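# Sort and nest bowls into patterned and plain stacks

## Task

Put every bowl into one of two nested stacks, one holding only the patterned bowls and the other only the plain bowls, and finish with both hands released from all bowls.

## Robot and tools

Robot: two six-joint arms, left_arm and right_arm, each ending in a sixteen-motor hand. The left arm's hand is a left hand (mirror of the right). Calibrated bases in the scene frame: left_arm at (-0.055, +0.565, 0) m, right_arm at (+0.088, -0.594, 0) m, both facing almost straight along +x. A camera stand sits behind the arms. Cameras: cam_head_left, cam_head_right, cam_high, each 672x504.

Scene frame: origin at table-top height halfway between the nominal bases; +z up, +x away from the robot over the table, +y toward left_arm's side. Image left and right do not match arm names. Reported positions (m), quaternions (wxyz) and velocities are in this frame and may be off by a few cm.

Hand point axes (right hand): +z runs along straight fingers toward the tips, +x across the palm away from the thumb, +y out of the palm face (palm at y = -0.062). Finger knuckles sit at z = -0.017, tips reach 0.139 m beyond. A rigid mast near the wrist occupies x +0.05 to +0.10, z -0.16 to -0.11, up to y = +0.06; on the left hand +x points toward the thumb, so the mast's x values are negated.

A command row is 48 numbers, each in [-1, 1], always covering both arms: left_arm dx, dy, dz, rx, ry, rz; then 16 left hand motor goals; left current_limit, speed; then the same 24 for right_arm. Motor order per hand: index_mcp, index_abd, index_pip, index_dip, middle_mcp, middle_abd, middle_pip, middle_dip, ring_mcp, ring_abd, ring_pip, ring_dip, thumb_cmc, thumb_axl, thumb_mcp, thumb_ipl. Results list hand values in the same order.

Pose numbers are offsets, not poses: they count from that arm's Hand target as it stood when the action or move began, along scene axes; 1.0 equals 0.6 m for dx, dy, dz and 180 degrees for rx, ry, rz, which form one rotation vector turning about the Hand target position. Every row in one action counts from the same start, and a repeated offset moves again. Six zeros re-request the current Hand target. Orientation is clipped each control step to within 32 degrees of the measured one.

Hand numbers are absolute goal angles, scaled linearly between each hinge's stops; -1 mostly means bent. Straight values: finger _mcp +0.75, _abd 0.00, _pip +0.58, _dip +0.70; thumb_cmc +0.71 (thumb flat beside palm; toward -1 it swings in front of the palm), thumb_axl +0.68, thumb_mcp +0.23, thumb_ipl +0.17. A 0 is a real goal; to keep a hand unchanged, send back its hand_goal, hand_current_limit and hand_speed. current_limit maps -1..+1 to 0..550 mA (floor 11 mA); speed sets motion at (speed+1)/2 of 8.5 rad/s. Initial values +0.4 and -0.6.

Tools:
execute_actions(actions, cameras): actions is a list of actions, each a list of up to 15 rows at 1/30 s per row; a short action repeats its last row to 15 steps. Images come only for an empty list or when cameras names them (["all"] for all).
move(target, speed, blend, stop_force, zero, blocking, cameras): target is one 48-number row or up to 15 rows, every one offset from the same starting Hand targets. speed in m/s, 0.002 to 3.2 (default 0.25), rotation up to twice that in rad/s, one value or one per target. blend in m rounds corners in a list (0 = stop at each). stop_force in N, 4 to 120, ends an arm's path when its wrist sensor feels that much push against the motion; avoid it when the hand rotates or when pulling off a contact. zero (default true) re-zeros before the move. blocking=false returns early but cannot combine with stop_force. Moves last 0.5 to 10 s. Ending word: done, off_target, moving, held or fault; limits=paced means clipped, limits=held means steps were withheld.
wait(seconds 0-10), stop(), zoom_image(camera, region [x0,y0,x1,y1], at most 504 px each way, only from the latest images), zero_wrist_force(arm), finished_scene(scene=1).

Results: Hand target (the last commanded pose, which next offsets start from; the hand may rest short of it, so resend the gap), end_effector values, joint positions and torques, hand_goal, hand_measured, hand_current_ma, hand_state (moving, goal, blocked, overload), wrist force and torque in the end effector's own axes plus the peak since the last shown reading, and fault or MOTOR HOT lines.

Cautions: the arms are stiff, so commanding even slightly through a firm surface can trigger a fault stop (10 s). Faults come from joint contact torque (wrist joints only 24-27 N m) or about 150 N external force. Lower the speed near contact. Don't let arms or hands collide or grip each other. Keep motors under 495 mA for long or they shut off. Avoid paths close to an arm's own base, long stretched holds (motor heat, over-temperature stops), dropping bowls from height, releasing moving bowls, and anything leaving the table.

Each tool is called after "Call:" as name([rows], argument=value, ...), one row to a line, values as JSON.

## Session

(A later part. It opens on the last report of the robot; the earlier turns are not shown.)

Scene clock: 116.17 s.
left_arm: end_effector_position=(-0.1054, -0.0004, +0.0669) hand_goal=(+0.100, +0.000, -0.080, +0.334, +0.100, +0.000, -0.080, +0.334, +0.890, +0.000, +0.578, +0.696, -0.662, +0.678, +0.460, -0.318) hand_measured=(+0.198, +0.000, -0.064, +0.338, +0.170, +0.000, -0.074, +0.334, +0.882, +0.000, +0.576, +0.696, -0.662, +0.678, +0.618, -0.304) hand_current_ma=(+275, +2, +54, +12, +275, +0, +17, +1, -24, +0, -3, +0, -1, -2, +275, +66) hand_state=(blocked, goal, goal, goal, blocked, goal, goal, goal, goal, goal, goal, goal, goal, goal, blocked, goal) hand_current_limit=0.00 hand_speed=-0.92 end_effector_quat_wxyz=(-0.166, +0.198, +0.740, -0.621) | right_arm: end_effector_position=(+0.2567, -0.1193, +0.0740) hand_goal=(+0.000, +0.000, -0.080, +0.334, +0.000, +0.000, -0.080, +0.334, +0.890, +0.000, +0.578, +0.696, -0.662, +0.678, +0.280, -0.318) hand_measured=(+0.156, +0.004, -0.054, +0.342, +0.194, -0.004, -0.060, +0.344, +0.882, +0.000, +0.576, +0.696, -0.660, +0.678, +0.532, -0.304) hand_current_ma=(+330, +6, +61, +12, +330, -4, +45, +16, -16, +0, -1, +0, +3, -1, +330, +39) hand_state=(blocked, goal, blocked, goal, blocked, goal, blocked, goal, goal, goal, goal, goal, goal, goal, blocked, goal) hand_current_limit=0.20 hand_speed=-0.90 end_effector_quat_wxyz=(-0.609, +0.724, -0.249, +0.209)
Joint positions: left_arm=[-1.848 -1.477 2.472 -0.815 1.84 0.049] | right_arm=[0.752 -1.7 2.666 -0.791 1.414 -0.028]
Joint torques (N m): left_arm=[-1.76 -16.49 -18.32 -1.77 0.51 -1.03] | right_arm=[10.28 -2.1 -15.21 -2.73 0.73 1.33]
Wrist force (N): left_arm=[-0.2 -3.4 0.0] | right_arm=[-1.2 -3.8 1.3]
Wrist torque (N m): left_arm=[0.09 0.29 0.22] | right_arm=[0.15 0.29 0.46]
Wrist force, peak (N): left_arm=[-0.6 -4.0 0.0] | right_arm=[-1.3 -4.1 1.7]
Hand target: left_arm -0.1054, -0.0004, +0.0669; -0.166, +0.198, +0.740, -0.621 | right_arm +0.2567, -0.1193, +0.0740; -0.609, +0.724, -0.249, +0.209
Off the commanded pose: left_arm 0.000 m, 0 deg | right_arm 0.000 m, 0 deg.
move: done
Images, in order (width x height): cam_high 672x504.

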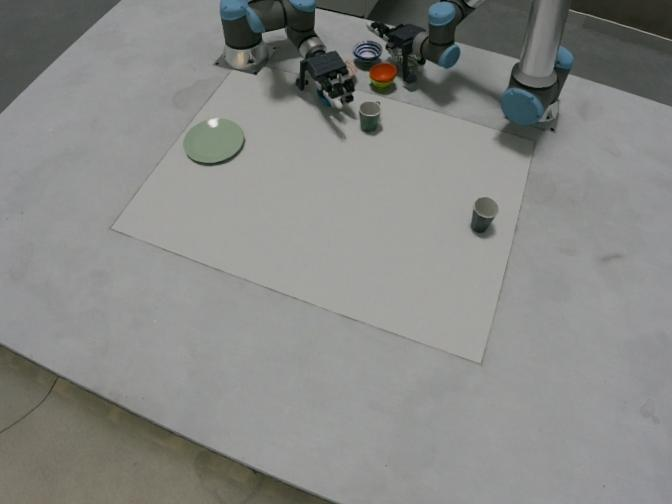

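Call:
move(target=[0, 0, 0.205, 0, 0, 0, 0.10, 0, -0.08, 0.333, 0.10, 0, -0.08, 0.333, 0.89, 0, 0.577, 0.696, -0.663, 0.678, 0.46, -0.319, 0.0, -0.92, 0, 0, 0.21, 0, 0, 0, 0.0, 0, -0.08, 0.333, 0.0, 0, -0.08, 0.333, 0.89, 0, 0.577, 0.696, -0.663, 0.678, 0.28, -0.319, 0.2, -0.9], speed=0.08, cameras=["cam_high"])

Call:
zoom_image(camera="cam_high", region=[360, 0, 460, 75])

Call:
zoom_image(camera="cam_high", region=[295, 25, 370, 100])

Scene clock: 118.60 s.
left_arm: end_effector_position=(-0.1053, -0.0004, +0.1898) hand_goal=(+0.100, +0.000, -0.080, +0.334, +0.100, +0.000, -0.080, +0.334, +0.890, +0.000, +0.578, +0.696, -0.662, +0.678, +0.460, -0.318) hand_measured=(+0.188, +0.002, -0.056, +0.344, +0.158, +0.000, -0.066, +0.338, +0.882, +0.000, +0.576, +0.696, -0.662, +0.678, +0.618, -0.298) hand_current_ma=(+275, +5, +80, +33, +241, +0, +46, +11, -24, +0, -3, +0, -1, -2, +275, +99) hand_state=(blocked, goal, blocked, goal, blocked, goal, goal, goal, goal, goal, goal, goal, goal, goal, blocked, blocked) hand_current_limit=0.00 hand_speed=-0.92 end_effector_quat_wxyz=(-0.166, +0.198, +0.740, -0.621) | right_arm: end_effector_position=(+0.2567, -0.1193, +0.1999) hand_goal=(+0.000, +0.000, -0.080, +0.334, +0.000, +0.000, -0.080, +0.334, +0.890, +0.000, +0.578, +0.696, -0.662, +0.678, +0.280, -0.318) hand_measured=(+0.144, +0.004, -0.048, +0.346, +0.182, -0.004, -0.054, +0.350, +0.882, +0.000, +0.576, +0.696, -0.660, +0.678, +0.532, -0.294) hand_current_ma=(+330, +6, +78, +22, +330, -4, +61, +31, -16, +0, -1, +0, +3, -1, +330, +78) hand_state=(blocked, goal, blocked, goal, blocked, goal, blocked, goal, goal, goal, goal, goal, goal, goal, blocked, blocked) hand_current_limit=0.20 hand_speed=-0.90 end_effector_quat_wxyz=(-0.609, +0.724, -0.249, +0.209)
Joint positions: left_arm=[-1.848 -1.702 2.37 -0.487 1.84 0.049] | right_arm=[0.752 -1.974 2.527 -0.378 1.414 -0.028]
Joint torques (N m): left_arm=[-13.08 -42.36 -49.86 1.1 -2.49 0.96] | right_arm=[-6.17 -16.55 -51.35 1.03 -1.99 -1.19]
Wrist force (N): left_arm=[-0.6 2.5 0.5] | right_arm=[-1.1 0.1 0.5]
Wrist torque (N m): left_arm=[0.30 0.34 0.20] | right_arm=[0.36 0.25 0.40]
Wrist force, peak (N): left_arm=[-0.3 -4.0 0.3] | right_arm=[-1.3 -4.1 1.4]
Hand target: left_arm -0.1054, -0.0004, +0.1899; -0.166, +0.198, +0.740, -0.621 | right_arm +0.2567, -0.1193, +0.2000; -0.609, +0.724, -0.249, +0.209
Off the commanded pose: left_arm 0.000 m, 0 deg | right_arm 0.000 m, 0 deg.
move: done
Images, in order (width x height): cam_high 672x504.

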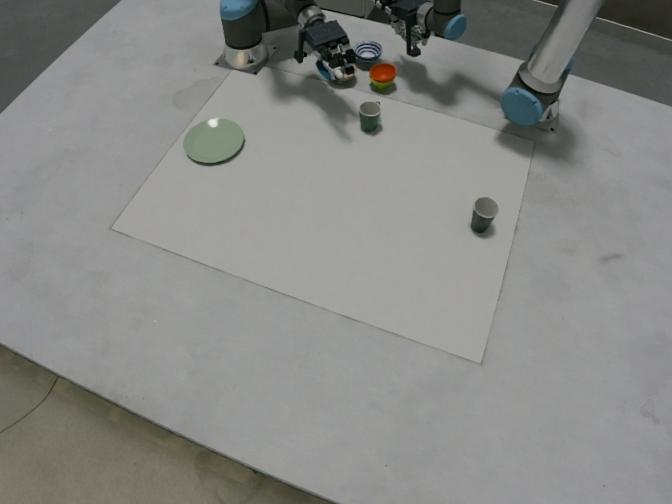

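Scaled by 5.040.

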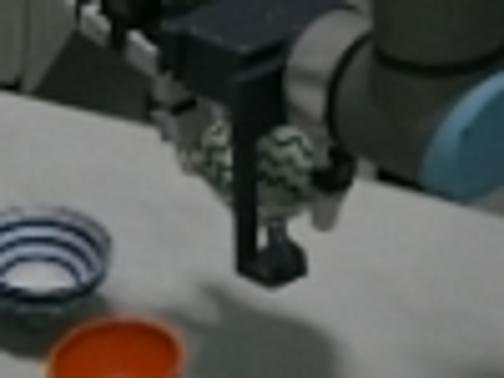

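Scaled by 6.720.

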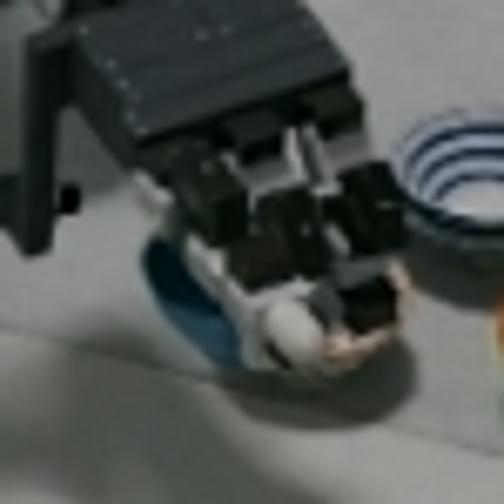

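Call:
move(target=[0.0283, -0.2363, 0, 0, 0, -0.1556, 0.10, 0, -0.08, 0.333, 0.10, 0, -0.08, 0.333, 0.89, 0, 0.577, 0.696, -0.663, 0.678, 0.46, -0.319, 0.0, -0.92, 0.2717, -0.05, 0, 0, 0, 0, 0.0, 0, -0.08, 0.333, 0.0, 0, -0.08, 0.333, 0.89, 0, 0.577, 0.696, -0.663, 0.678, 0.28, -0.319, 0.2, -0.9], speed=0.15, cameras=["all"])

Call:
zoom_image(camera="cam_high", region=[330, 0, 430, 75])

Scene clock: 122.37 s.
left_arm: end_effector_position=(-0.0884, -0.1421, +0.1899) hand_goal=(+0.100, +0.000, -0.080, +0.334, +0.100, +0.000, -0.080, +0.334, +0.890, +0.000, +0.578, +0.696, -0.662, +0.678, +0.460, -0.318) hand_measured=(+0.186, +0.004, -0.056, +0.346, +0.156, -0.002, -0.064, +0.340, +0.882, +0.000, +0.576, +0.696, -0.662, +0.678, +0.618, -0.296) hand_current_ma=(+275, +7, +85, +37, +231, -3, +51, +15, -25, +0, -3, +0, +0, -2, +275, +105) hand_state=(blocked, goal, blocked, goal, blocked, goal, goal, goal, goal, goal, goal, goal, goal, goal, blocked, blocked) hand_current_limit=0.00 hand_speed=-0.92 end_effector_quat_wxyz=(-0.311, +0.371, +0.670, -0.563) | right_arm: end_effector_position=(+0.4197, -0.1493, +0.2000) hand_goal=(+0.000, +0.000, -0.080, +0.334, +0.000, +0.000, -0.080, +0.334, +0.890, +0.000, +0.578, +0.696, -0.662, +0.678, +0.280, -0.318) hand_measured=(+0.144, +0.004, -0.048, +0.346, +0.182, -0.004, -0.054, +0.350, +0.882, +0.000, +0.576, +0.696, -0.660, +0.678, +0.532, -0.294) hand_current_ma=(+330, +6, +79, +22, +330, -4, +62, +32, -16, +0, -1, +0, +3, -1, +330, +78) hand_state=(blocked, goal, blocked, goal, blocked, goal, blocked, goal, goal, goal, goal, goal, goal, goal, blocked, blocked) hand_current_limit=0.20 hand_speed=-0.90 end_effector_quat_wxyz=(-0.609, +0.724, -0.249, +0.209)
Joint positions: left_arm=[-1.602 -1.272 1.901 -0.311 2.555 0.268] | right_arm=[0.316 -1.849 2.457 -0.4 0.986 -0.116]
Joint torques (N m): left_arm=[10.79 -40.76 -49.59 2.78 2.49 2.07] | right_arm=[-7.32 -1.3 -50.26 -4.04 -3.67 -1.51]
Wrist force (N): left_arm=[-0.1 1.8 0.6] | right_arm=[-0.8 -0.1 0.6]
Wrist torque (N m): left_arm=[0.21 0.29 0.14] | right_arm=[0.30 0.17 0.46]
Wrist force, peak (N): left_arm=[-3.1 2.5 0.2] | right_arm=[-1.9 0.3 0.4]
Hand target: left_arm -0.0884, -0.1422, +0.1899; -0.311, +0.371, +0.670, -0.563 | right_arm +0.4198, -0.1493, +0.2000; -0.609, +0.724, -0.249, +0.209
Off the commanded pose: left_arm 0.000 m, 0 deg | right_arm 0.000 m, 0 deg.
move: done

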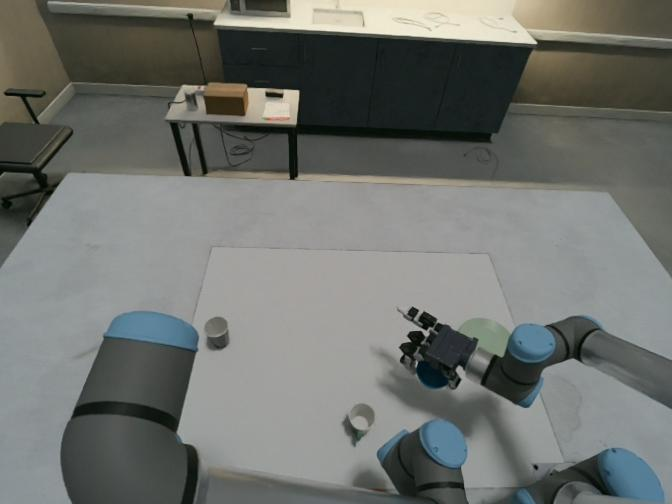

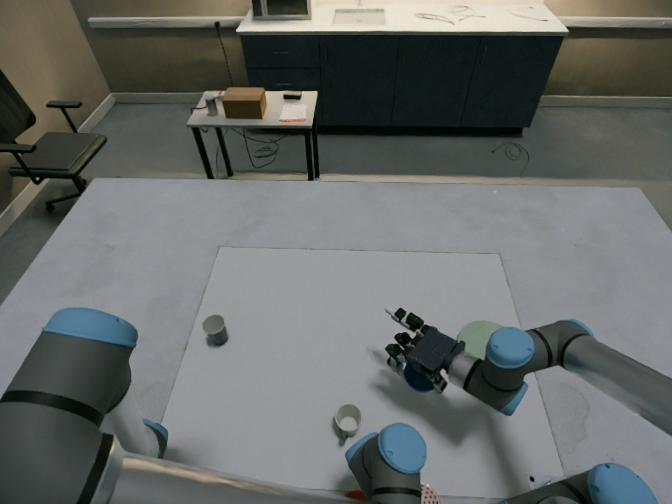

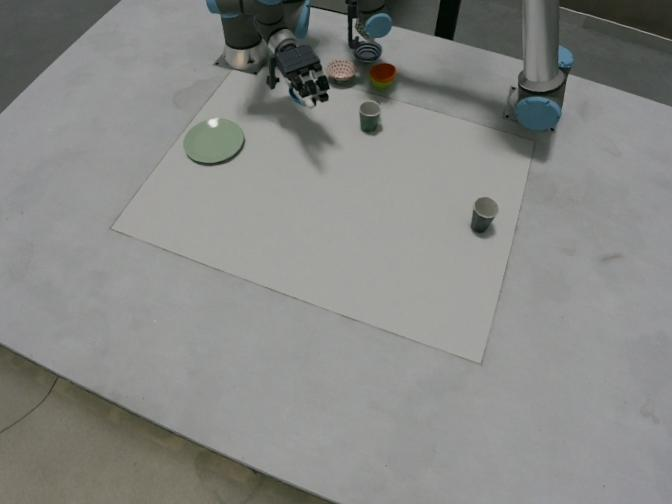

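Scaled by 5.040.

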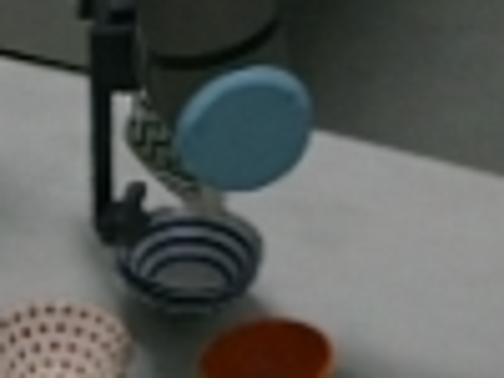

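Call:
move(target=[-0.0067, -0.005, -0.0917, 0, 0, 0, 0.10, 0, -0.08, 0.333, 0.10, 0, -0.08, 0.333, 0.89, 0, 0.577, 0.696, -0.663, 0.678, 0.46, -0.319, 0.0, -0.92, 0, 0, 0, 0, 0, 0, 0.0, 0, -0.08, 0.333, 0.0, 0, -0.08, 0.333, 0.89, 0, 0.577, 0.696, -0.663, 0.678, 0.28, -0.319, 0.2, -0.9], speed=0.07, cameras=["cam_high"])

Call:
zoom_image(camera="cam_high", region=[330, 0, 430, 75])

Scene clock: 124.10 s.
left_arm: end_effector_position=(-0.0924, -0.1452, +0.1351) hand_goal=(+0.100, +0.000, -0.080, +0.334, +0.100, +0.000, -0.080, +0.334, +0.890, +0.000, +0.578, +0.696, -0.662, +0.678, +0.460, -0.318) hand_measured=(+0.186, +0.004, -0.056, +0.346, +0.154, -0.002, -0.064, +0.340, +0.882, +0.000, +0.576, +0.696, -0.662, +0.678, +0.618, -0.296) hand_current_ma=(+275, +7, +86, +37, +229, -3, +51, +15, -25, +0, -3, +0, +1, -2, +275, +106) hand_state=(blocked, goal, blocked, goal, blocked, goal, goal, goal, goal, goal, goal, goal, goal, goal, blocked, blocked) hand_current_limit=0.00 hand_speed=-0.92 end_effector_quat_wxyz=(-0.311, +0.371, +0.670, -0.563) | right_arm: end_effector_position=(+0.4198, -0.1493, +0.2000) hand_goal=(+0.000, +0.000, -0.080, +0.334, +0.000, +0.000, -0.080, +0.334, +0.890, +0.000, +0.578, +0.696, -0.662, +0.678, +0.280, -0.318) hand_measured=(+0.144, +0.004, -0.048, +0.346, +0.182, -0.004, -0.054, +0.350, +0.882, +0.000, +0.576, +0.696, -0.660, +0.678, +0.532, -0.294) hand_current_ma=(+330, +6, +79, +22, +330, -4, +62, +32, -16, +0, -1, +0, +3, -1, +330, +78) hand_state=(blocked, goal, blocked, goal, blocked, goal, blocked, goal, goal, goal, goal, goal, goal, goal, blocked, blocked) hand_current_limit=0.20 hand_speed=-0.90 end_effector_quat_wxyz=(-0.609, +0.724, -0.249, +0.209)
Joint positions: left_arm=[-1.609 -1.21 1.935 -0.409 2.549 0.265] | right_arm=[0.316 -1.849 2.457 -0.4 0.986 -0.116]
Joint torques (N m): left_arm=[-11.67 -44.63 -25.87 -1.32 -1.88 -0.4] | right_arm=[-5.25 -1.11 -49.71 -4.09 -3.58 -1.59]
Wrist force (N): left_arm=[-0.4 1.7 0.6] | right_arm=[-0.7 -0.3 0.3]
Wrist torque (N m): left_arm=[0.19 0.32 0.12] | right_arm=[0.28 0.16 0.46]
Wrist force, peak (N): left_arm=[-0.7 3.0 0.8] | right_arm=[-0.8 -0.2 0.7]
Hand target: left_arm -0.0924, -0.1452, +0.1349; -0.311, +0.371, +0.670, -0.563 | right_arm +0.4198, -0.1493, +0.2000; -0.609, +0.724, -0.249, +0.209
Off the commanded pose: left_arm 0.000 m, 0 deg | right_arm 0.000 m, 0 deg.
move: done
Images, in order (width x height): cam_high 672x504.

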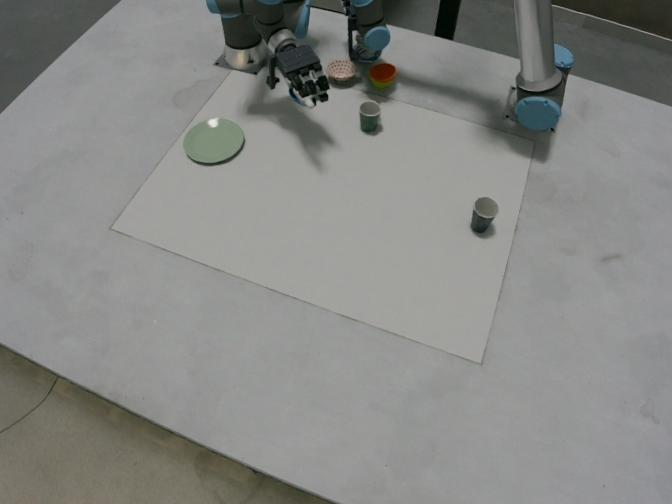

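Scaled by 5.040.

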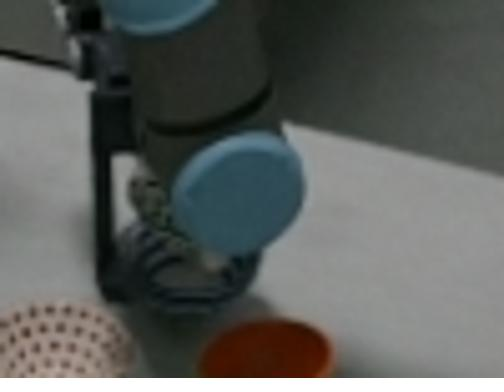

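Call:
move(target=[0.004, 0, -0.065, 0, 0, 0, 0.10, 0, -0.08, 0.333, 0.10, 0, -0.08, 0.333, 0.89, 0, 0.577, 0.696, -0.663, 0.678, 0.46, -0.319, 0.0, -0.92, 0, 0, 0, 0, 0, 0, 0.0, 0, -0.08, 0.333, 0.0, 0, -0.08, 0.333, 0.89, 0, 0.577, 0.696, -0.663, 0.678, 0.28, -0.319, 0.2, -0.9], speed=0.04, stop_force=5, cameras=["cam_high"])

Call:
zoom_image(camera="cam_high", region=[330, 10, 430, 85])

Scene clock: 126.43 s.
left_arm: end_effector_position=(-0.0907, -0.1452, +0.1067) hand_goal=(+0.100, +0.000, -0.080, +0.334, +0.100, +0.000, -0.080, +0.334, +0.890, +0.000, +0.578, +0.696, -0.662, +0.678, +0.460, -0.318) hand_measured=(+0.186, +0.010, -0.060, +0.342, +0.154, +0.002, -0.066, +0.336, +0.882, +0.000, +0.576, +0.696, -0.662, +0.678, +0.618, -0.294) hand_current_ma=(+275, +24, +71, +23, +226, +4, +46, +6, -26, +0, -3, +0, +1, -2, +275, +114) hand_state=(blocked, goal, blocked, goal, blocked, goal, goal, goal, goal, goal, goal, goal, goal, goal, blocked, blocked) hand_current_limit=0.00 hand_speed=-0.92 end_effector_quat_wxyz=(-0.311, +0.371, +0.670, -0.563) | right_arm: end_effector_position=(+0.4198, -0.1493, +0.2000) hand_goal=(+0.000, +0.000, -0.080, +0.334, +0.000, +0.000, -0.080, +0.334, +0.890, +0.000, +0.578, +0.696, -0.662, +0.678, +0.280, -0.318) hand_measured=(+0.144, +0.004, -0.048, +0.346, +0.182, -0.004, -0.054, +0.350, +0.882, +0.000, +0.576, +0.696, -0.660, +0.678, +0.532, -0.294) hand_current_ma=(+330, +6, +79, +22, +330, -4, +62, +32, -16, +0, -1, +0, +3, -1, +330, +78) hand_state=(blocked, goal, blocked, goal, blocked, goal, blocked, goal, goal, goal, goal, goal, goal, goal, blocked, blocked) hand_current_limit=0.20 hand_speed=-0.90 end_effector_quat_wxyz=(-0.609, +0.724, -0.249, +0.209)
Joint positions: left_arm=[-1.606 -1.176 1.949 -0.456 2.552 0.266] | right_arm=[0.316 -1.849 2.457 -0.4 0.986 -0.116]
Joint torques (N m): left_arm=[-13.51 -80.13 -44.23 2.18 -1.94 -0.82] | right_arm=[-5.59 -0.73 -49.42 -4.13 -3.68 -1.46]
Wrist force (N): left_arm=[-0.6 1.4 0.1] | right_arm=[-0.6 -0.1 0.5]
Wrist torque (N m): left_arm=[0.17 0.34 0.24] | right_arm=[0.30 0.14 0.47]
Wrist force, peak (N): left_arm=[2.0 -10.9 0.1] | right_arm=[-1.1 -0.4 0.6]
Hand target: left_arm -0.0907, -0.1452, +0.1067; -0.311, +0.371, +0.670, -0.563 (not the last commanded pose) | right_arm +0.4198, -0.1493, +0.2000; -0.609, +0.724, -0.249, +0.209
Off the commanded pose: left_arm 0.011 m, 0 deg | right_arm 0.000 m, 0 deg.
move: contact (left_arm)
Images, in order (width x height): cam_high 672x504.

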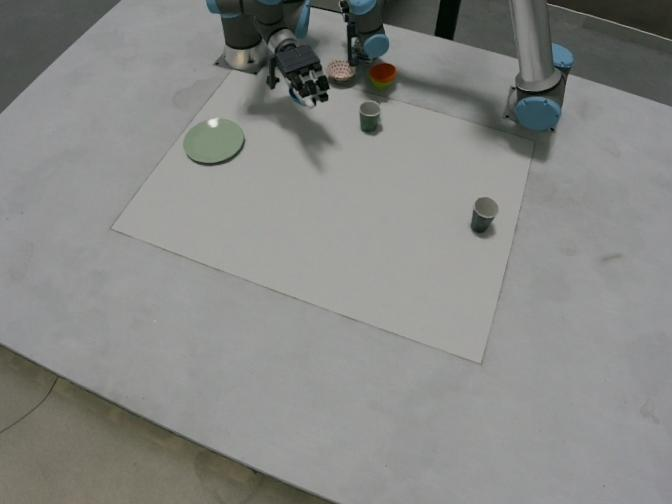

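Scaled by 5.040.

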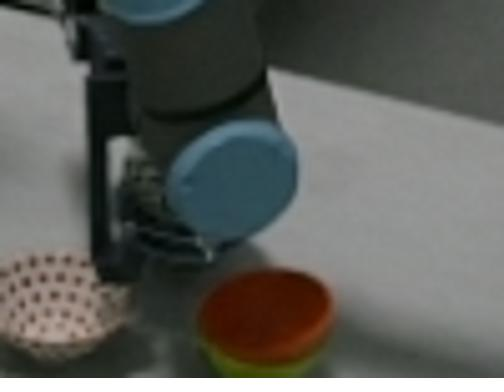

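Call:
zoom_image(camera="cam_high", region=[340, 25, 400, 70])

Scaled by 8.400.

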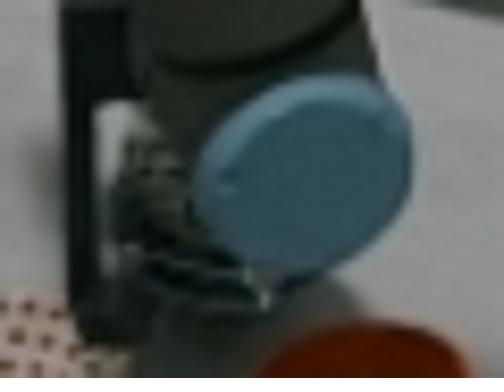

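Call:
move([
  [0, 0, 0, 0, 0, 0, 0.186, 0, -0.06, 0.34, 0.154, 0, -0.066, 0.336, 0.89, 0, 0.577, 0.696, -0.663, 0.678, 0.618, -0.297, 0.0, -0.96, 0, 0, 0, 0, 0, 0, 0.0, 0, -0.08, 0.333, 0.0, 0, -0.08, 0.333, 0.89, 0, 0.577, 0.696, -0.663, 0.678, 0.28, -0.319, 0.2, -0.9],
  [0, 0, 0, 0, 0, 0, 0.37, 0, -0.08, 0.333, 0.35, 0, -0.08, 0.333, 0.89, 0, 0.577, 0.696, -0.663, 0.678, 0.76, -0.319, 0.0, -0.95, 0, 0, 0, 0, 0, 0, 0.0, 0, -0.08, 0.333, 0.0, 0, -0.08, 0.333, 0.89, 0, 0.577, 0.696, -0.663, 0.678, 0.28, -0.319, 0.2, -0.9],
], speed=0.1, cameras=["cam_high"])

Call:
zoom_image(camera="cam_high", region=[340, 25, 400, 70])

Scene clock: 129.70 s.
left_arm: end_effector_position=(-0.0907, -0.1452, +0.1067) hand_goal=(+0.370, +0.000, -0.080, +0.334, +0.350, +0.000, -0.080, +0.334, +0.890, +0.000, +0.578, +0.696, -0.662, +0.678, +0.760, -0.318) hand_measured=(+0.354, +0.004, -0.082, +0.334, +0.334, +0.000, -0.080, +0.334, +0.882, +0.000, +0.576, +0.696, -0.662, +0.678, +0.754, -0.316) hand_current_ma=(-57, +8, -4, +0, -55, +2, +1, -1, -26, +0, -3, +0, +1, -2, -26, +6) hand_state=(goal, goal, goal, goal, goal, goal, goal, goal, goal, goal, goal, goal, goal, goal, goal, goal) hand_current_limit=0.00 hand_speed=-0.95 end_effector_quat_wxyz=(-0.311, +0.371, +0.670, -0.563) | right_arm: end_effector_position=(+0.4198, -0.1493, +0.2000) hand_goal=(+0.000, +0.000, -0.080, +0.334, +0.000, +0.000, -0.080, +0.334, +0.890, +0.000, +0.578, +0.696, -0.662, +0.678, +0.280, -0.318) hand_measured=(+0.144, +0.004, -0.048, +0.346, +0.182, -0.004, -0.054, +0.350, +0.882, +0.000, +0.576, +0.696, -0.660, +0.678, +0.532, -0.294) hand_current_ma=(+330, +6, +79, +22, +330, -4, +62, +32, -16, +0, -1, +0, +3, -1, +330, +78) hand_state=(blocked, goal, blocked, goal, blocked, goal, blocked, goal, goal, goal, goal, goal, goal, goal, blocked, blocked) hand_current_limit=0.20 hand_speed=-0.90 end_effector_quat_wxyz=(-0.609, +0.724, -0.249, +0.209)
Joint positions: left_arm=[-1.606 -1.176 1.949 -0.456 2.552 0.266] | right_arm=[0.316 -1.849 2.457 -0.4 0.986 -0.116]
Joint torques (N m): left_arm=[-11.97 -73.82 -40.15 1.86 -1.54 -0.31] | right_arm=[-5.64 -1.6 -49.53 -3.98 -3.47 -1.3]
Wrist force (N): left_arm=[-0.8 0.0 0.0] | right_arm=[-0.4 -0.3 0.5]
Wrist torque (N m): left_arm=[0.12 0.38 0.19] | right_arm=[0.27 0.13 0.48]
Wrist force, peak (N): left_arm=[-0.2 2.2 -0.3] | right_arm=[-0.8 -0.6 0.7]
Hand target: left_arm -0.0907, -0.1452, +0.1067; -0.311, +0.371, +0.670, -0.563 | right_arm +0.4198, -0.1493, +0.2000; -0.609, +0.724, -0.249, +0.209
Off the commanded pose: left_arm 0.000 m, 0 deg | right_arm 0.000 m, 0 deg.
move: done
Images, in order (width x height): cam_high 672x504.

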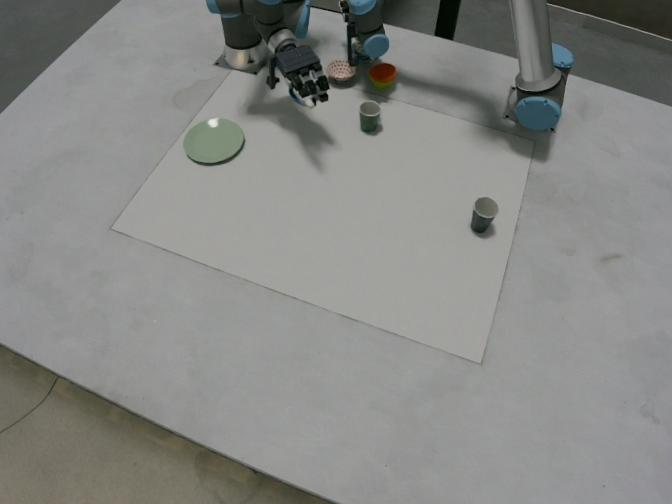

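Scaled by 8.400.

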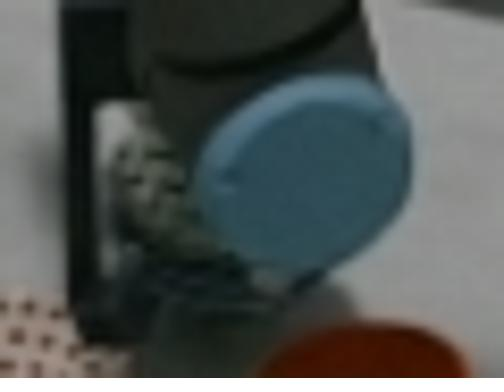

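Call:
move(target=[0, 0, 0.2, 0, 0, 0, 0.37, 0, -0.08, 0.333, 0.35, 0, -0.08, 0.333, 0.89, 0, 0.577, 0.696, -0.663, 0.678, 0.76, -0.319, 0.0, -0.95, 0, 0, 0, 0, 0, 0, 0.0, 0, -0.08, 0.333, 0.0, 0, -0.08, 0.333, 0.89, 0, 0.577, 0.696, -0.663, 0.678, 0.28, -0.319, 0.2, -0.9], speed=0.12, cameras=["cam_high"])

Call:
zoom_image(camera="cam_high", region=[330, 20, 420, 87])

Scene clock: 131.47 s.
left_arm: end_effector_position=(-0.0907, -0.1452, +0.2266) hand_goal=(+0.370, +0.000, -0.080, +0.334, +0.350, +0.000, -0.080, +0.334, +0.890, +0.000, +0.578, +0.696, -0.662, +0.678, +0.760, -0.318) hand_measured=(+0.354, +0.004, -0.082, +0.334, +0.334, +0.000, -0.080, +0.334, +0.882, +0.000, +0.576, +0.696, -0.662, +0.678, +0.754, -0.316) hand_current_ma=(-54, +7, -4, +0, -52, +2, +1, -1, -26, +0, -3, +0, +1, -2, -25, +6) hand_state=(goal, goal, goal, goal, goal, goal, goal, goal, goal, goal, goal, goal, goal, goal, goal, goal) hand_current_limit=0.00 hand_speed=-0.95 end_effector_quat_wxyz=(-0.311, +0.371, +0.670, -0.563) | right_arm: end_effector_position=(+0.4198, -0.1493, +0.2000) hand_goal=(+0.000, +0.000, -0.080, +0.334, +0.000, +0.000, -0.080, +0.334, +0.890, +0.000, +0.578, +0.696, -0.662, +0.678, +0.280, -0.318) hand_measured=(+0.144, +0.004, -0.048, +0.346, +0.182, -0.004, -0.054, +0.350, +0.882, +0.000, +0.576, +0.696, -0.660, +0.678, +0.532, -0.294) hand_current_ma=(+330, +6, +79, +22, +330, -4, +62, +32, -16, +0, -1, +0, +3, -1, +330, +78) hand_state=(blocked, goal, blocked, goal, blocked, goal, blocked, goal, goal, goal, goal, goal, goal, goal, blocked, blocked) hand_current_limit=0.20 hand_speed=-0.90 end_effector_quat_wxyz=(-0.609, +0.724, -0.249, +0.209)
Joint positions: left_arm=[-1.606 -1.304 1.867 -0.246 2.552 0.266] | right_arm=[0.316 -1.849 2.457 -0.4 0.986 -0.116]
Joint torques (N m): left_arm=[6.59 -76.56 -49.44 2.95 0.77 1.16] | right_arm=[-5.98 -1.43 -49.57 -4.19 -3.67 -1.5]
Wrist force (N): left_arm=[-0.7 0.0 0.3] | right_arm=[-0.3 -0.1 0.3]
Wrist torque (N m): left_arm=[0.08 0.36 0.20] | right_arm=[0.31 0.12 0.50]
Wrist force, peak (N): left_arm=[-0.3 1.2 0.4] | right_arm=[-1.0 -0.3 0.4]
Hand target: left_arm -0.0907, -0.1452, +0.2267; -0.311, +0.371, +0.670, -0.563 | right_arm +0.4198, -0.1493, +0.2000; -0.609, +0.724, -0.249, +0.209
Off the commanded pose: left_arm 0.000 m, 0 deg | right_arm 0.000 m, 0 deg.
move: done
Images, in order (width x height): cam_high 672x504.

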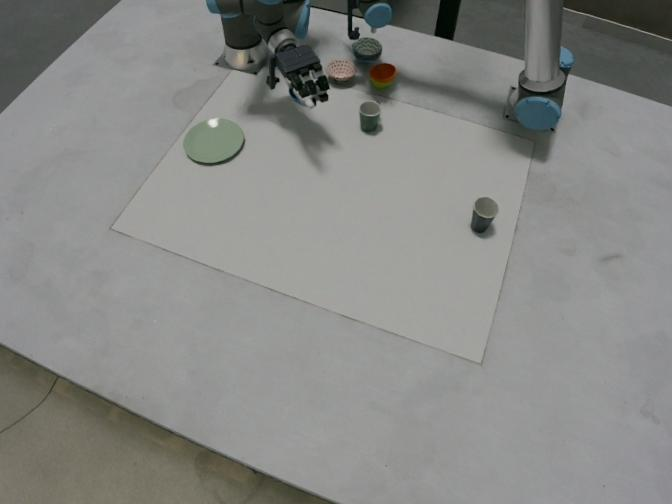

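Scaled by 5.600.

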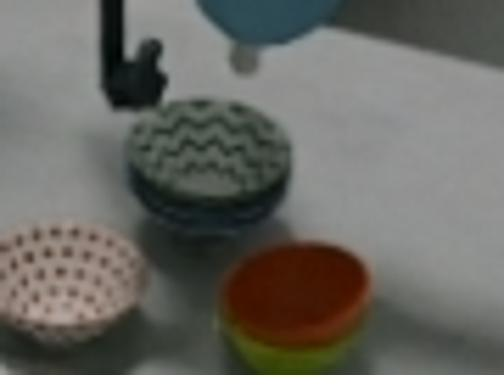

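Call:
move([
  [0.4012, 0.5253, 0.1667, 0, 0, 0.2667, 0.37, 0, -0.08, 0.333, 0.37, 0, -0.08, 0.333, 0.89, 0, 0.577, 0.696, -0.663, 0.678, 0.76, -0.319, 0.0, -0.9, 0, 0, 0, 0, 0, 0, 0.0, 0, -0.08, 0.333, 0.0, 0, -0.08, 0.333, 0.89, 0, 0.577, 0.696, -0.663, 0.678, 0.28, -0.319, 0.2, -0.9],
  [0.7012, 0.6587, 0.222, 0, 0, 0.4056, 0.37, 0, -0.08, 0.333, 0.37, 0, -0.08, 0.333, 0.89, 0, 0.577, 0.696, -0.663, 0.678, 0.76, -0.319, 0.0, -0.9, -0.1667, 0.05, 0.0, 0, 0, 0, 0.0, 0, -0.08, 0.333, 0.0, 0, -0.08, 0.333, 0.89, 0, 0.577, 0.696, -0.663, 0.678, 0.28, -0.319, 0.2, -0.9],
  [0.7012, 0.6587, 0.222, 0, 0, 0.4056, 0.37, 0, -0.08, 0.333, 0.37, 0, -0.08, 0.333, 0.89, 0, 0.577, 0.696, -0.663, 0.678, 0.76, -0.319, 0.0, -0.9, -0.5458, 0.3028, -0.0, 0, 0, 0.0444, 0.0, 0, -0.08, 0.333, 0.0, 0, -0.08, 0.333, 0.89, 0, 0.577, 0.696, -0.663, 0.678, 0.28, -0.319, 0.2, -0.9],
], speed=[0.3, 0.25, 0.2], blend=0.04, cameras=["cam_high"])

Call:
zoom_image(camera="cam_high", region=[340, 20, 430, 110])

Scene clock: 137.60 s.
left_arm: end_effector_position=(+0.3300, +0.2501, +0.3599) hand_goal=(+0.370, +0.000, -0.080, +0.334, +0.370, +0.000, -0.080, +0.334, +0.890, +0.000, +0.578, +0.696, -0.662, +0.678, +0.760, -0.318) hand_measured=(+0.356, +0.002, -0.082, +0.334, +0.356, +0.000, -0.080, +0.334, +0.882, +0.000, +0.576, +0.696, -0.662, +0.678, +0.754, -0.316) hand_current_ma=(-50, +7, -4, +0, -49, +2, +1, -1, -28, +0, -3, +0, +1, -2, -24, +6) hand_state=(goal, goal, goal, goal, goal, goal, goal, goal, goal, goal, goal, goal, goal, goal, goal, goal) hand_current_limit=0.00 hand_speed=-0.90 end_effector_quat_wxyz=(+0.084, -0.100, +0.759, -0.637) | right_arm: end_effector_position=(+0.0924, +0.0323, +0.2000) hand_goal=(+0.000, +0.000, -0.080, +0.334, +0.000, +0.000, -0.080, +0.334, +0.890, +0.000, +0.578, +0.696, -0.662, +0.678, +0.280, -0.318) hand_measured=(+0.144, +0.004, -0.048, +0.346, +0.182, -0.004, -0.054, +0.350, +0.882, +0.000, +0.576, +0.696, -0.660, +0.678, +0.532, -0.294) hand_current_ma=(+330, +6, +80, +22, +330, -5, +63, +32, -16, +0, -1, +0, +3, -1, +330, +79) hand_state=(blocked, goal, blocked, goal, blocked, goal, blocked, goal, goal, goal, goal, goal, goal, goal, blocked, blocked) hand_current_limit=0.20 hand_speed=-0.90 end_effector_quat_wxyz=(-0.622, +0.740, -0.198, +0.166)
Joint positions: left_arm=[-0.786 -1.926 2.194 -0.065 2.112 0.106] | right_arm=[1.365 -1.639 2.294 -0.473 1.881 0.056]
Joint torques (N m): left_arm=[12.17 3.03 -56.63 -2.93 0.28 -1.71] | right_arm=[9.05 -15.63 -48.5 -4.03 2.78 2.74]
Wrist force (N): left_arm=[-0.4 0.0 0.3] | right_arm=[-0.9 0.3 0.6]
Wrist torque (N m): left_arm=[0.08 0.33 0.20] | right_arm=[0.33 0.21 0.29]
Wrist force, peak (N): left_arm=[-1.2 0.1 1.8] | right_arm=[-2.3 0.4 0.8]
Hand target: left_arm +0.3300, +0.2501, +0.3599; +0.084, -0.100, +0.759, -0.637 | right_arm +0.0923, +0.0324, +0.2000; -0.622, +0.740, -0.198, +0.166
Off the commanded pose: left_arm 0.000 m, 0 deg | right_arm 0.000 m, 0 deg.
move: done
Images, in order (width x height): cam_high 672x504.

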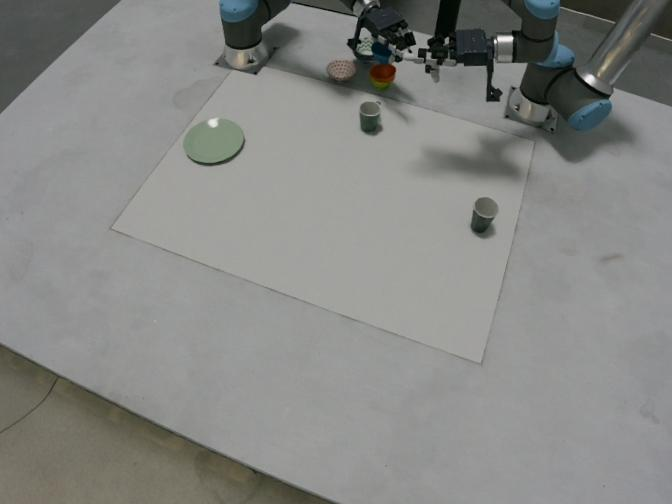

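Scaled by 5.600.

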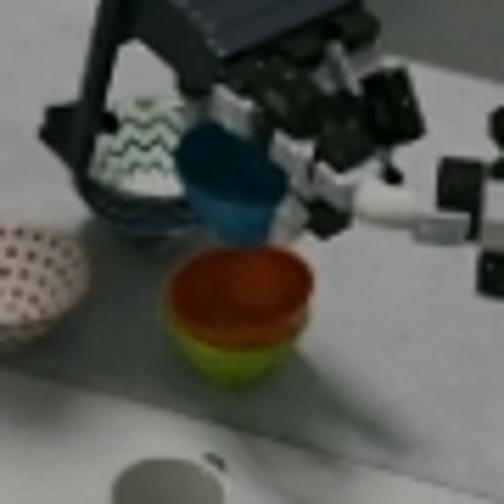

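Call:
zoom_image(camera="cam_high", region=[360, 35, 405, 90])

Scaled by 9.164.

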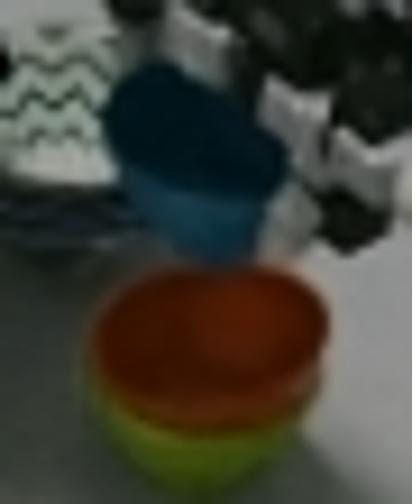

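Call:
move(target=[0, 0, 0, 0, 0, 0, 0.37, 0, -0.08, 0.333, 0.37, 0, -0.08, 0.333, 0.89, 0, 0.577, 0.696, -0.663, 0.678, 0.76, -0.319, 0.0, -0.9, 0.0083, 0.005, -0.115, 0, 0, 0, 0.0, 0, -0.08, 0.333, 0.0, 0, -0.08, 0.333, 0.89, 0, 0.577, 0.696, -0.663, 0.678, 0.28, -0.319, 0.2, -0.9], speed=0.07, cameras=["cam_high"])

Call:
zoom_image(camera="cam_high", region=[360, 35, 405, 90])

Scene clock: 139.73 s.
left_arm: end_effector_position=(+0.3300, +0.2501, +0.3599) hand_goal=(+0.370, +0.000, -0.080, +0.334, +0.370, +0.000, -0.080, +0.334, +0.890, +0.000, +0.578, +0.696, -0.662, +0.678, +0.760, -0.318) hand_measured=(+0.356, +0.002, -0.082, +0.334, +0.356, +0.000, -0.080, +0.334, +0.882, +0.000, +0.576, +0.696, -0.662, +0.678, +0.754, -0.316) hand_current_ma=(-50, +7, -4, +0, -49, +2, +1, -1, -28, +0, -3, +0, +1, -2, -24, +6) hand_state=(goal, goal, goal, goal, goal, goal, goal, goal, goal, goal, goal, goal, goal, goal, goal, goal) hand_current_limit=0.00 hand_speed=-0.90 end_effector_quat_wxyz=(+0.084, -0.100, +0.759, -0.637) | right_arm: end_effector_position=(+0.0972, +0.0354, +0.1312) hand_goal=(+0.000, +0.000, -0.080, +0.334, +0.000, +0.000, -0.080, +0.334, +0.890, +0.000, +0.578, +0.696, -0.662, +0.678, +0.280, -0.318) hand_measured=(+0.144, +0.004, -0.048, +0.346, +0.182, -0.004, -0.054, +0.350, +0.882, +0.000, +0.576, +0.696, -0.660, +0.678, +0.532, -0.294) hand_current_ma=(+330, +6, +80, +22, +330, -5, +63, +32, -16, +0, -1, +0, +3, -1, +330, +79) hand_state=(blocked, goal, blocked, goal, blocked, goal, blocked, goal, goal, goal, goal, goal, goal, goal, blocked, blocked) hand_current_limit=0.20 hand_speed=-0.90 end_effector_quat_wxyz=(-0.622, +0.740, -0.198, +0.166)
Joint positions: left_arm=[-0.786 -1.926 2.194 -0.065 2.112 0.106] | right_arm=[1.355 -1.532 2.352 -0.639 1.87 0.054]
Joint torques (N m): left_arm=[12.36 3.49 -57.11 -3.24 0.56 -1.39] | right_arm=[-6.38 -24.47 -20.08 -4.91 -1.9 -0.53]
Wrist force (N): left_arm=[-0.4 0.2 0.6] | right_arm=[-0.7 0.2 0.5]
Wrist torque (N m): left_arm=[0.09 0.33 0.21] | right_arm=[0.38 0.19 0.30]
Wrist force, peak (N): left_arm=[-0.4 0.5 1.0] | right_arm=[-1.0 0.1 0.9]
Hand target: left_arm +0.3300, +0.2501, +0.3599; +0.084, -0.100, +0.759, -0.637 | right_arm +0.0973, +0.0354, +0.1310; -0.622, +0.740, -0.198, +0.166
Off the commanded pose: left_arm 0.000 m, 0 deg | right_arm 0.000 m, 0 deg.
move: done
Images, in order (width x height): cam_high 672x504.

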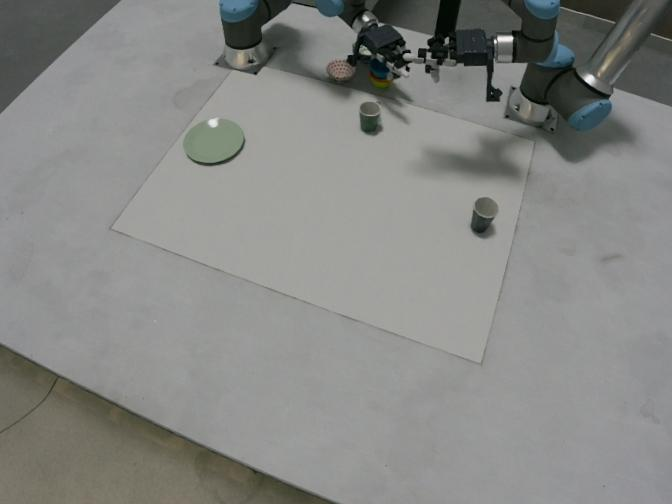

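Scaled by 9.164.

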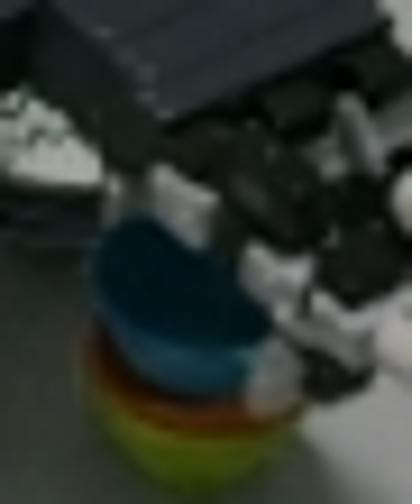

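Call:
move(target=[0, 0, 0, 0, 0, 0, 0.37, 0, -0.08, 0.333, 0.37, 0, -0.08, 0.333, 0.89, 0, 0.577, 0.696, -0.663, 0.678, 0.76, -0.319, 0.0, -0.9, 0, 0, -0.045, 0, 0, 0, 0.0, 0, -0.08, 0.333, 0.0, 0, -0.08, 0.333, 0.89, 0, 0.577, 0.696, -0.663, 0.678, 0.28, -0.319, 0.2, -0.9], speed=0.04, stop_force=5, cameras=["cam_high"])

Call:
zoom_image(camera="cam_high", region=[360, 40, 405, 95])

Scene clock: 141.63 s.
left_arm: end_effector_position=(+0.3300, +0.2501, +0.3599) hand_goal=(+0.370, +0.000, -0.080, +0.334, +0.370, +0.000, -0.080, +0.334, +0.890, +0.000, +0.578, +0.696, -0.662, +0.678, +0.760, -0.318) hand_measured=(+0.356, +0.002, -0.082, +0.334, +0.356, +0.000, -0.080, +0.334, +0.882, +0.000, +0.576, +0.696, -0.662, +0.678, +0.754, -0.316) hand_current_ma=(-50, +7, -4, +0, -49, +2, +1, -1, -28, +0, -3, +0, +1, -2, -24, +6) hand_state=(goal, goal, goal, goal, goal, goal, goal, goal, goal, goal, goal, goal, goal, goal, goal, goal) hand_current_limit=0.00 hand_speed=-0.90 end_effector_quat_wxyz=(+0.084, -0.100, +0.759, -0.637) | right_arm: end_effector_position=(+0.0973, +0.0353, +0.1144) hand_goal=(+0.000, +0.000, -0.080, +0.334, +0.000, +0.000, -0.080, +0.334, +0.890, +0.000, +0.578, +0.696, -0.662, +0.678, +0.280, -0.318) hand_measured=(+0.140, +0.006, -0.048, +0.344, +0.170, -0.004, -0.052, +0.352, +0.880, +0.000, +0.576, +0.696, -0.660, +0.678, +0.538, -0.292) hand_current_ma=(+330, +8, +76, +18, +330, -5, +68, +36, -17, +0, -1, +0, +4, -1, +330, +85) hand_state=(blocked, goal, blocked, goal, blocked, goal, blocked, goal, goal, goal, goal, goal, goal, goal, blocked, blocked) hand_current_limit=0.20 hand_speed=-0.90 end_effector_quat_wxyz=(-0.622, +0.740, -0.198, +0.166)
Joint positions: left_arm=[-0.786 -1.926 2.194 -0.065 2.112 0.106] | right_arm=[1.355 -1.504 2.365 -0.68 1.87 0.054]
Joint torques (N m): left_arm=[12.46 3.63 -56.24 -3.08 0.55 -1.43] | right_arm=[3.36 -53.32 -42.51 1.46 -1.81 0.78]
Wrist force (N): left_arm=[-0.5 0.4 0.8] | right_arm=[-1.2 -0.5 0.6]
Wrist torque (N m): left_arm=[0.09 0.35 0.19] | right_arm=[0.29 0.25 0.32]
Wrist force, peak (N): left_arm=[-0.9 -0.2 0.8] | right_arm=[-1.6 -7.3 -2.1]
Hand target: left_arm +0.3300, +0.2501, +0.3599; +0.084, -0.100, +0.759, -0.637 | right_arm +0.0972, +0.0353, +0.1144; -0.622, +0.740, -0.198, +0.166 (not the last commanded pose)
Off the commanded pose: left_arm 0.000 m, 0 deg | right_arm 0.010 m, 0 deg.
move: contact (right_arm)
Images, in order (width x height): cam_high 672x504.

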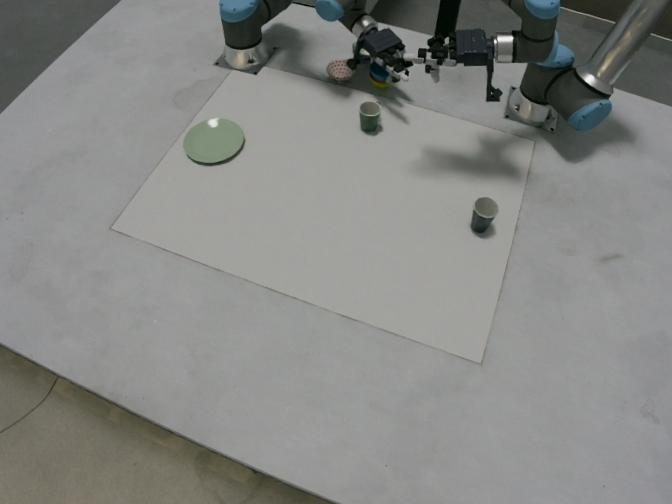

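Scaled by 9.164.

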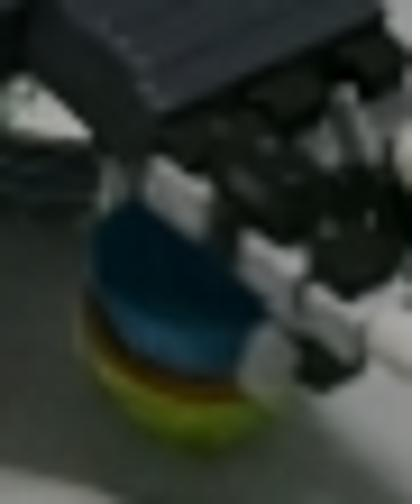

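Call:
move([
  [0, 0, 0, 0, 0, 0, 0.37, 0, -0.08, 0.333, 0.37, 0, -0.08, 0.333, 0.89, 0, 0.577, 0.696, -0.663, 0.678, 0.76, -0.319, 0.0, -0.9, 0, 0, 0, 0, 0, 0, 0.14, 0, -0.05, 0.34, 0.17, 0, -0.05, 0.35, 0.89, 0, 0.577, 0.696, -0.663, 0.678, 0.538, -0.295, 0.1, -0.96],
  [0, 0, 0, 0, 0, 0, 0.37, 0, -0.08, 0.333, 0.37, 0, -0.08, 0.333, 0.89, 0, 0.577, 0.696, -0.663, 0.678, 0.76, -0.319, 0.0, -0.9, 0, 0, 0, 0, 0, 0, 0.42, 0, -0.08, 0.333, 0.44, 0, -0.08, 0.333, 0.89, 0, 0.577, 0.696, -0.663, 0.678, 0.77, -0.319, 0.1, -0.95],
], speed=0.1, cameras=["cam_high"])

Call:
zoom_image(camera="cam_high", region=[360, 40, 405, 95])

Scene clock: 144.37 s.
left_arm: end_effector_position=(+0.3300, +0.2501, +0.3599) hand_goal=(+0.370, +0.000, -0.080, +0.334, +0.370, +0.000, -0.080, +0.334, +0.890, +0.000, +0.578, +0.696, -0.662, +0.678, +0.760, -0.318) hand_measured=(+0.356, +0.002, -0.082, +0.334, +0.356, +0.000, -0.080, +0.334, +0.882, +0.000, +0.576, +0.696, -0.662, +0.678, +0.754, -0.316) hand_current_ma=(-50, +7, -4, +0, -49, +2, +1, -1, -28, +0, -3, +0, +1, -2, -24, +6) hand_state=(goal, goal, goal, goal, goal, goal, goal, goal, goal, goal, goal, goal, goal, goal, goal, goal) hand_current_limit=0.00 hand_speed=-0.90 end_effector_quat_wxyz=(+0.084, -0.100, +0.759, -0.637) | right_arm: end_effector_position=(+0.0972, +0.0353, +0.1145) hand_goal=(+0.420, +0.000, -0.080, +0.334, +0.440, +0.000, -0.080, +0.334, +0.890, +0.000, +0.578, +0.696, -0.662, +0.678, +0.770, -0.318) hand_measured=(+0.402, +0.004, -0.078, +0.336, +0.420, -0.004, -0.078, +0.338, +0.880, +0.000, +0.576, +0.696, -0.660, +0.678, +0.762, -0.316) hand_current_ma=(-43, +4, +3, +4, -44, -3, +2, +5, -17, +0, -1, +0, +3, -1, -19, +3) hand_state=(goal, goal, goal, goal, goal, goal, goal, goal, goal, goal, goal, goal, goal, goal, goal, goal) hand_current_limit=0.10 hand_speed=-0.95 end_effector_quat_wxyz=(-0.622, +0.740, -0.198, +0.166)
Joint positions: left_arm=[-0.786 -1.926 2.194 -0.065 2.112 0.106] | right_arm=[1.355 -1.504 2.365 -0.68 1.87 0.054]
Joint torques (N m): left_arm=[11.98 5.89 -57.19 -3.48 0.61 -1.46] | right_arm=[6.54 -46.71 -34.25 0.43 -0.84 -0.4]
Wrist force (N): left_arm=[-0.4 0.0 0.5] | right_arm=[-1.0 -0.9 0.4]
Wrist torque (N m): left_arm=[0.07 0.32 0.22] | right_arm=[0.24 0.25 0.28]
Wrist force, peak (N): left_arm=[-0.4 -0.3 1.1] | right_arm=[-1.4 -2.0 0.6]
Hand target: left_arm +0.3300, +0.2501, +0.3599; +0.084, -0.100, +0.759, -0.637 | right_arm +0.0972, +0.0353, +0.1144; -0.622, +0.740, -0.198, +0.166
Off the commanded pose: left_arm 0.000 m, 0 deg | right_arm 0.000 m, 0 deg.
move: done
Images, in order (width x height): cam_high 672x504.

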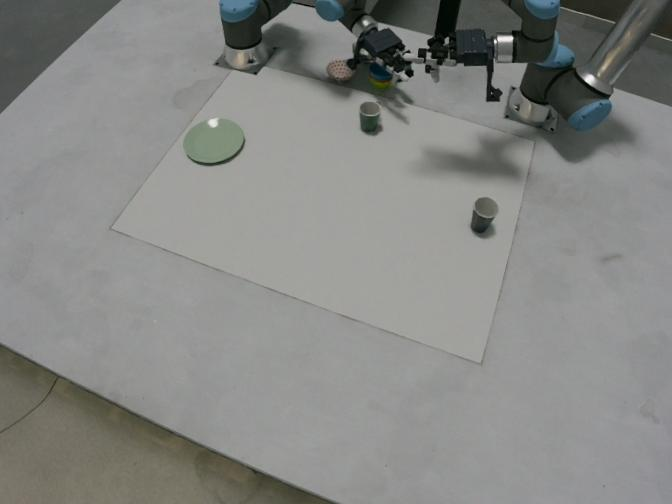

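Scaled by 9.164.

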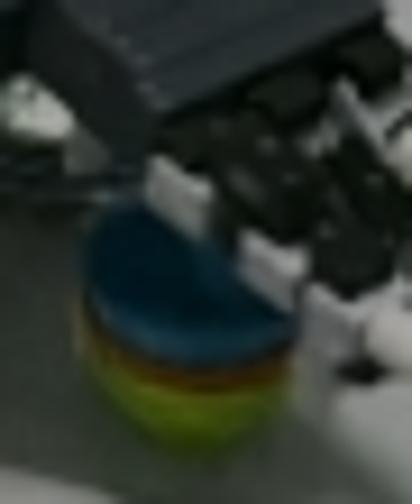

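Call:
move([
  [0, 0, 0, 0, 0, 0, 0.37, 0, -0.08, 0.333, 0.37, 0, -0.08, 0.333, 0.89, 0, 0.577, 0.696, -0.663, 0.678, 0.76, -0.319, 0.0, -0.9, 0, 0, 0.1667, 0, 0, 0, 0.42, 0, -0.08, 0.333, 0.44, 0, -0.08, 0.333, 0.89, 0, 0.577, 0.696, -0.663, 0.678, 0.77, -0.319, 0.1, -0.9],
  [0, 0, 0, 0, 0, 0, 0.37, 0, -0.08, 0.333, 0.37, 0, -0.08, 0.333, 0.89, 0, 0.577, 0.696, -0.663, 0.678, 0.76, -0.319, 0.0, -0.9, 0.053, -0.2947, 0.126, 0, 0, -0.111, 0.42, 0, -0.08, 0.333, 0.44, 0, -0.08, 0.333, 0.89, 0, 0.577, 0.696, -0.663, 0.678, 0.77, -0.319, 0.1, -0.9],
], speed=[0.12, 0.22], blend=0.02, cameras=["cam_high"])

Call:
zoom_image(camera="cam_high", region=[310, 25, 410, 100])

Scene clock: 147.43 s.
left_arm: end_effector_position=(+0.3300, +0.2501, +0.3599) hand_goal=(+0.370, +0.000, -0.080, +0.334, +0.370, +0.000, -0.080, +0.334, +0.890, +0.000, +0.578, +0.696, -0.662, +0.678, +0.760, -0.318) hand_measured=(+0.356, +0.002, -0.082, +0.334, +0.356, +0.000, -0.080, +0.334, +0.882, +0.000, +0.576, +0.696, -0.662, +0.678, +0.754, -0.316) hand_current_ma=(-50, +7, -4, +0, -49, +2, +1, -1, -28, +0, -3, +0, +1, -2, -24, +6) hand_state=(goal, goal, goal, goal, goal, goal, goal, goal, goal, goal, goal, goal, goal, goal, goal, goal) hand_current_limit=0.00 hand_speed=-0.90 end_effector_quat_wxyz=(+0.084, -0.100, +0.759, -0.637) | right_arm: end_effector_position=(+0.1290, -0.1413, +0.1900) hand_goal=(+0.420, +0.000, -0.080, +0.334, +0.440, +0.000, -0.080, +0.334, +0.890, +0.000, +0.578, +0.696, -0.662, +0.678, +0.770, -0.318) hand_measured=(+0.404, +0.004, -0.078, +0.336, +0.422, -0.002, -0.078, +0.338, +0.880, +0.000, +0.576, +0.696, -0.660, +0.678, +0.762, -0.316) hand_current_ma=(-36, +3, +2, +3, -37, -3, +2, +4, -17, +0, -1, +0, +3, -1, -18, +2) hand_state=(goal, goal, goal, goal, goal, goal, goal, goal, goal, goal, goal, goal, goal, goal, goal, goal) hand_current_limit=0.10 hand_speed=-0.90 end_effector_quat_wxyz=(-0.583, +0.694, -0.323, +0.271)
Joint positions: left_arm=[-0.786 -1.926 2.194 -0.065 2.112 0.106] | right_arm=[1.373 -1.867 2.49 -0.403 2.229 0.136]
Joint torques (N m): left_arm=[13.29 1.96 -56.74 -3.38 0.44 -1.24] | right_arm=[-6.26 -28.32 -25.29 1.68 3.17 2.9]
Wrist force (N): left_arm=[-0.7 0.0 0.4] | right_arm=[-0.8 0.0 0.5]
Wrist torque (N m): left_arm=[0.07 0.37 0.19] | right_arm=[0.31 0.20 0.33]
Wrist force, peak (N): left_arm=[-0.9 -0.7 0.2] | right_arm=[-2.0 -1.1 1.0]
Hand target: left_arm +0.3300, +0.2501, +0.3599; +0.084, -0.100, +0.759, -0.637 | right_arm +0.1290, -0.1415, +0.1900; -0.583, +0.694, -0.323, +0.272
Off the commanded pose: left_arm 0.000 m, 0 deg | right_arm 0.000 m, 0 deg.
move: done
Images, in order (width x height): cam_high 672x504.

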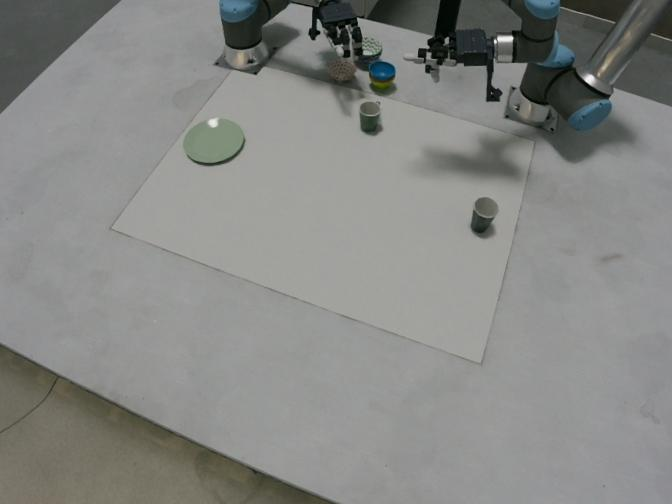

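Scaled by 5.040.

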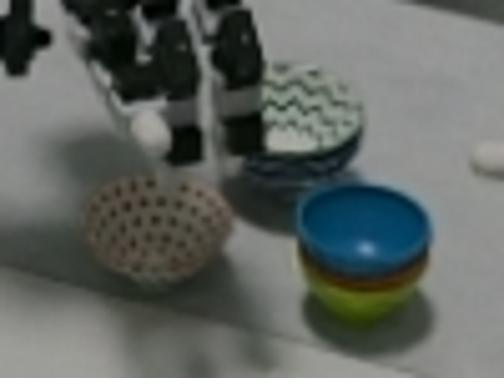

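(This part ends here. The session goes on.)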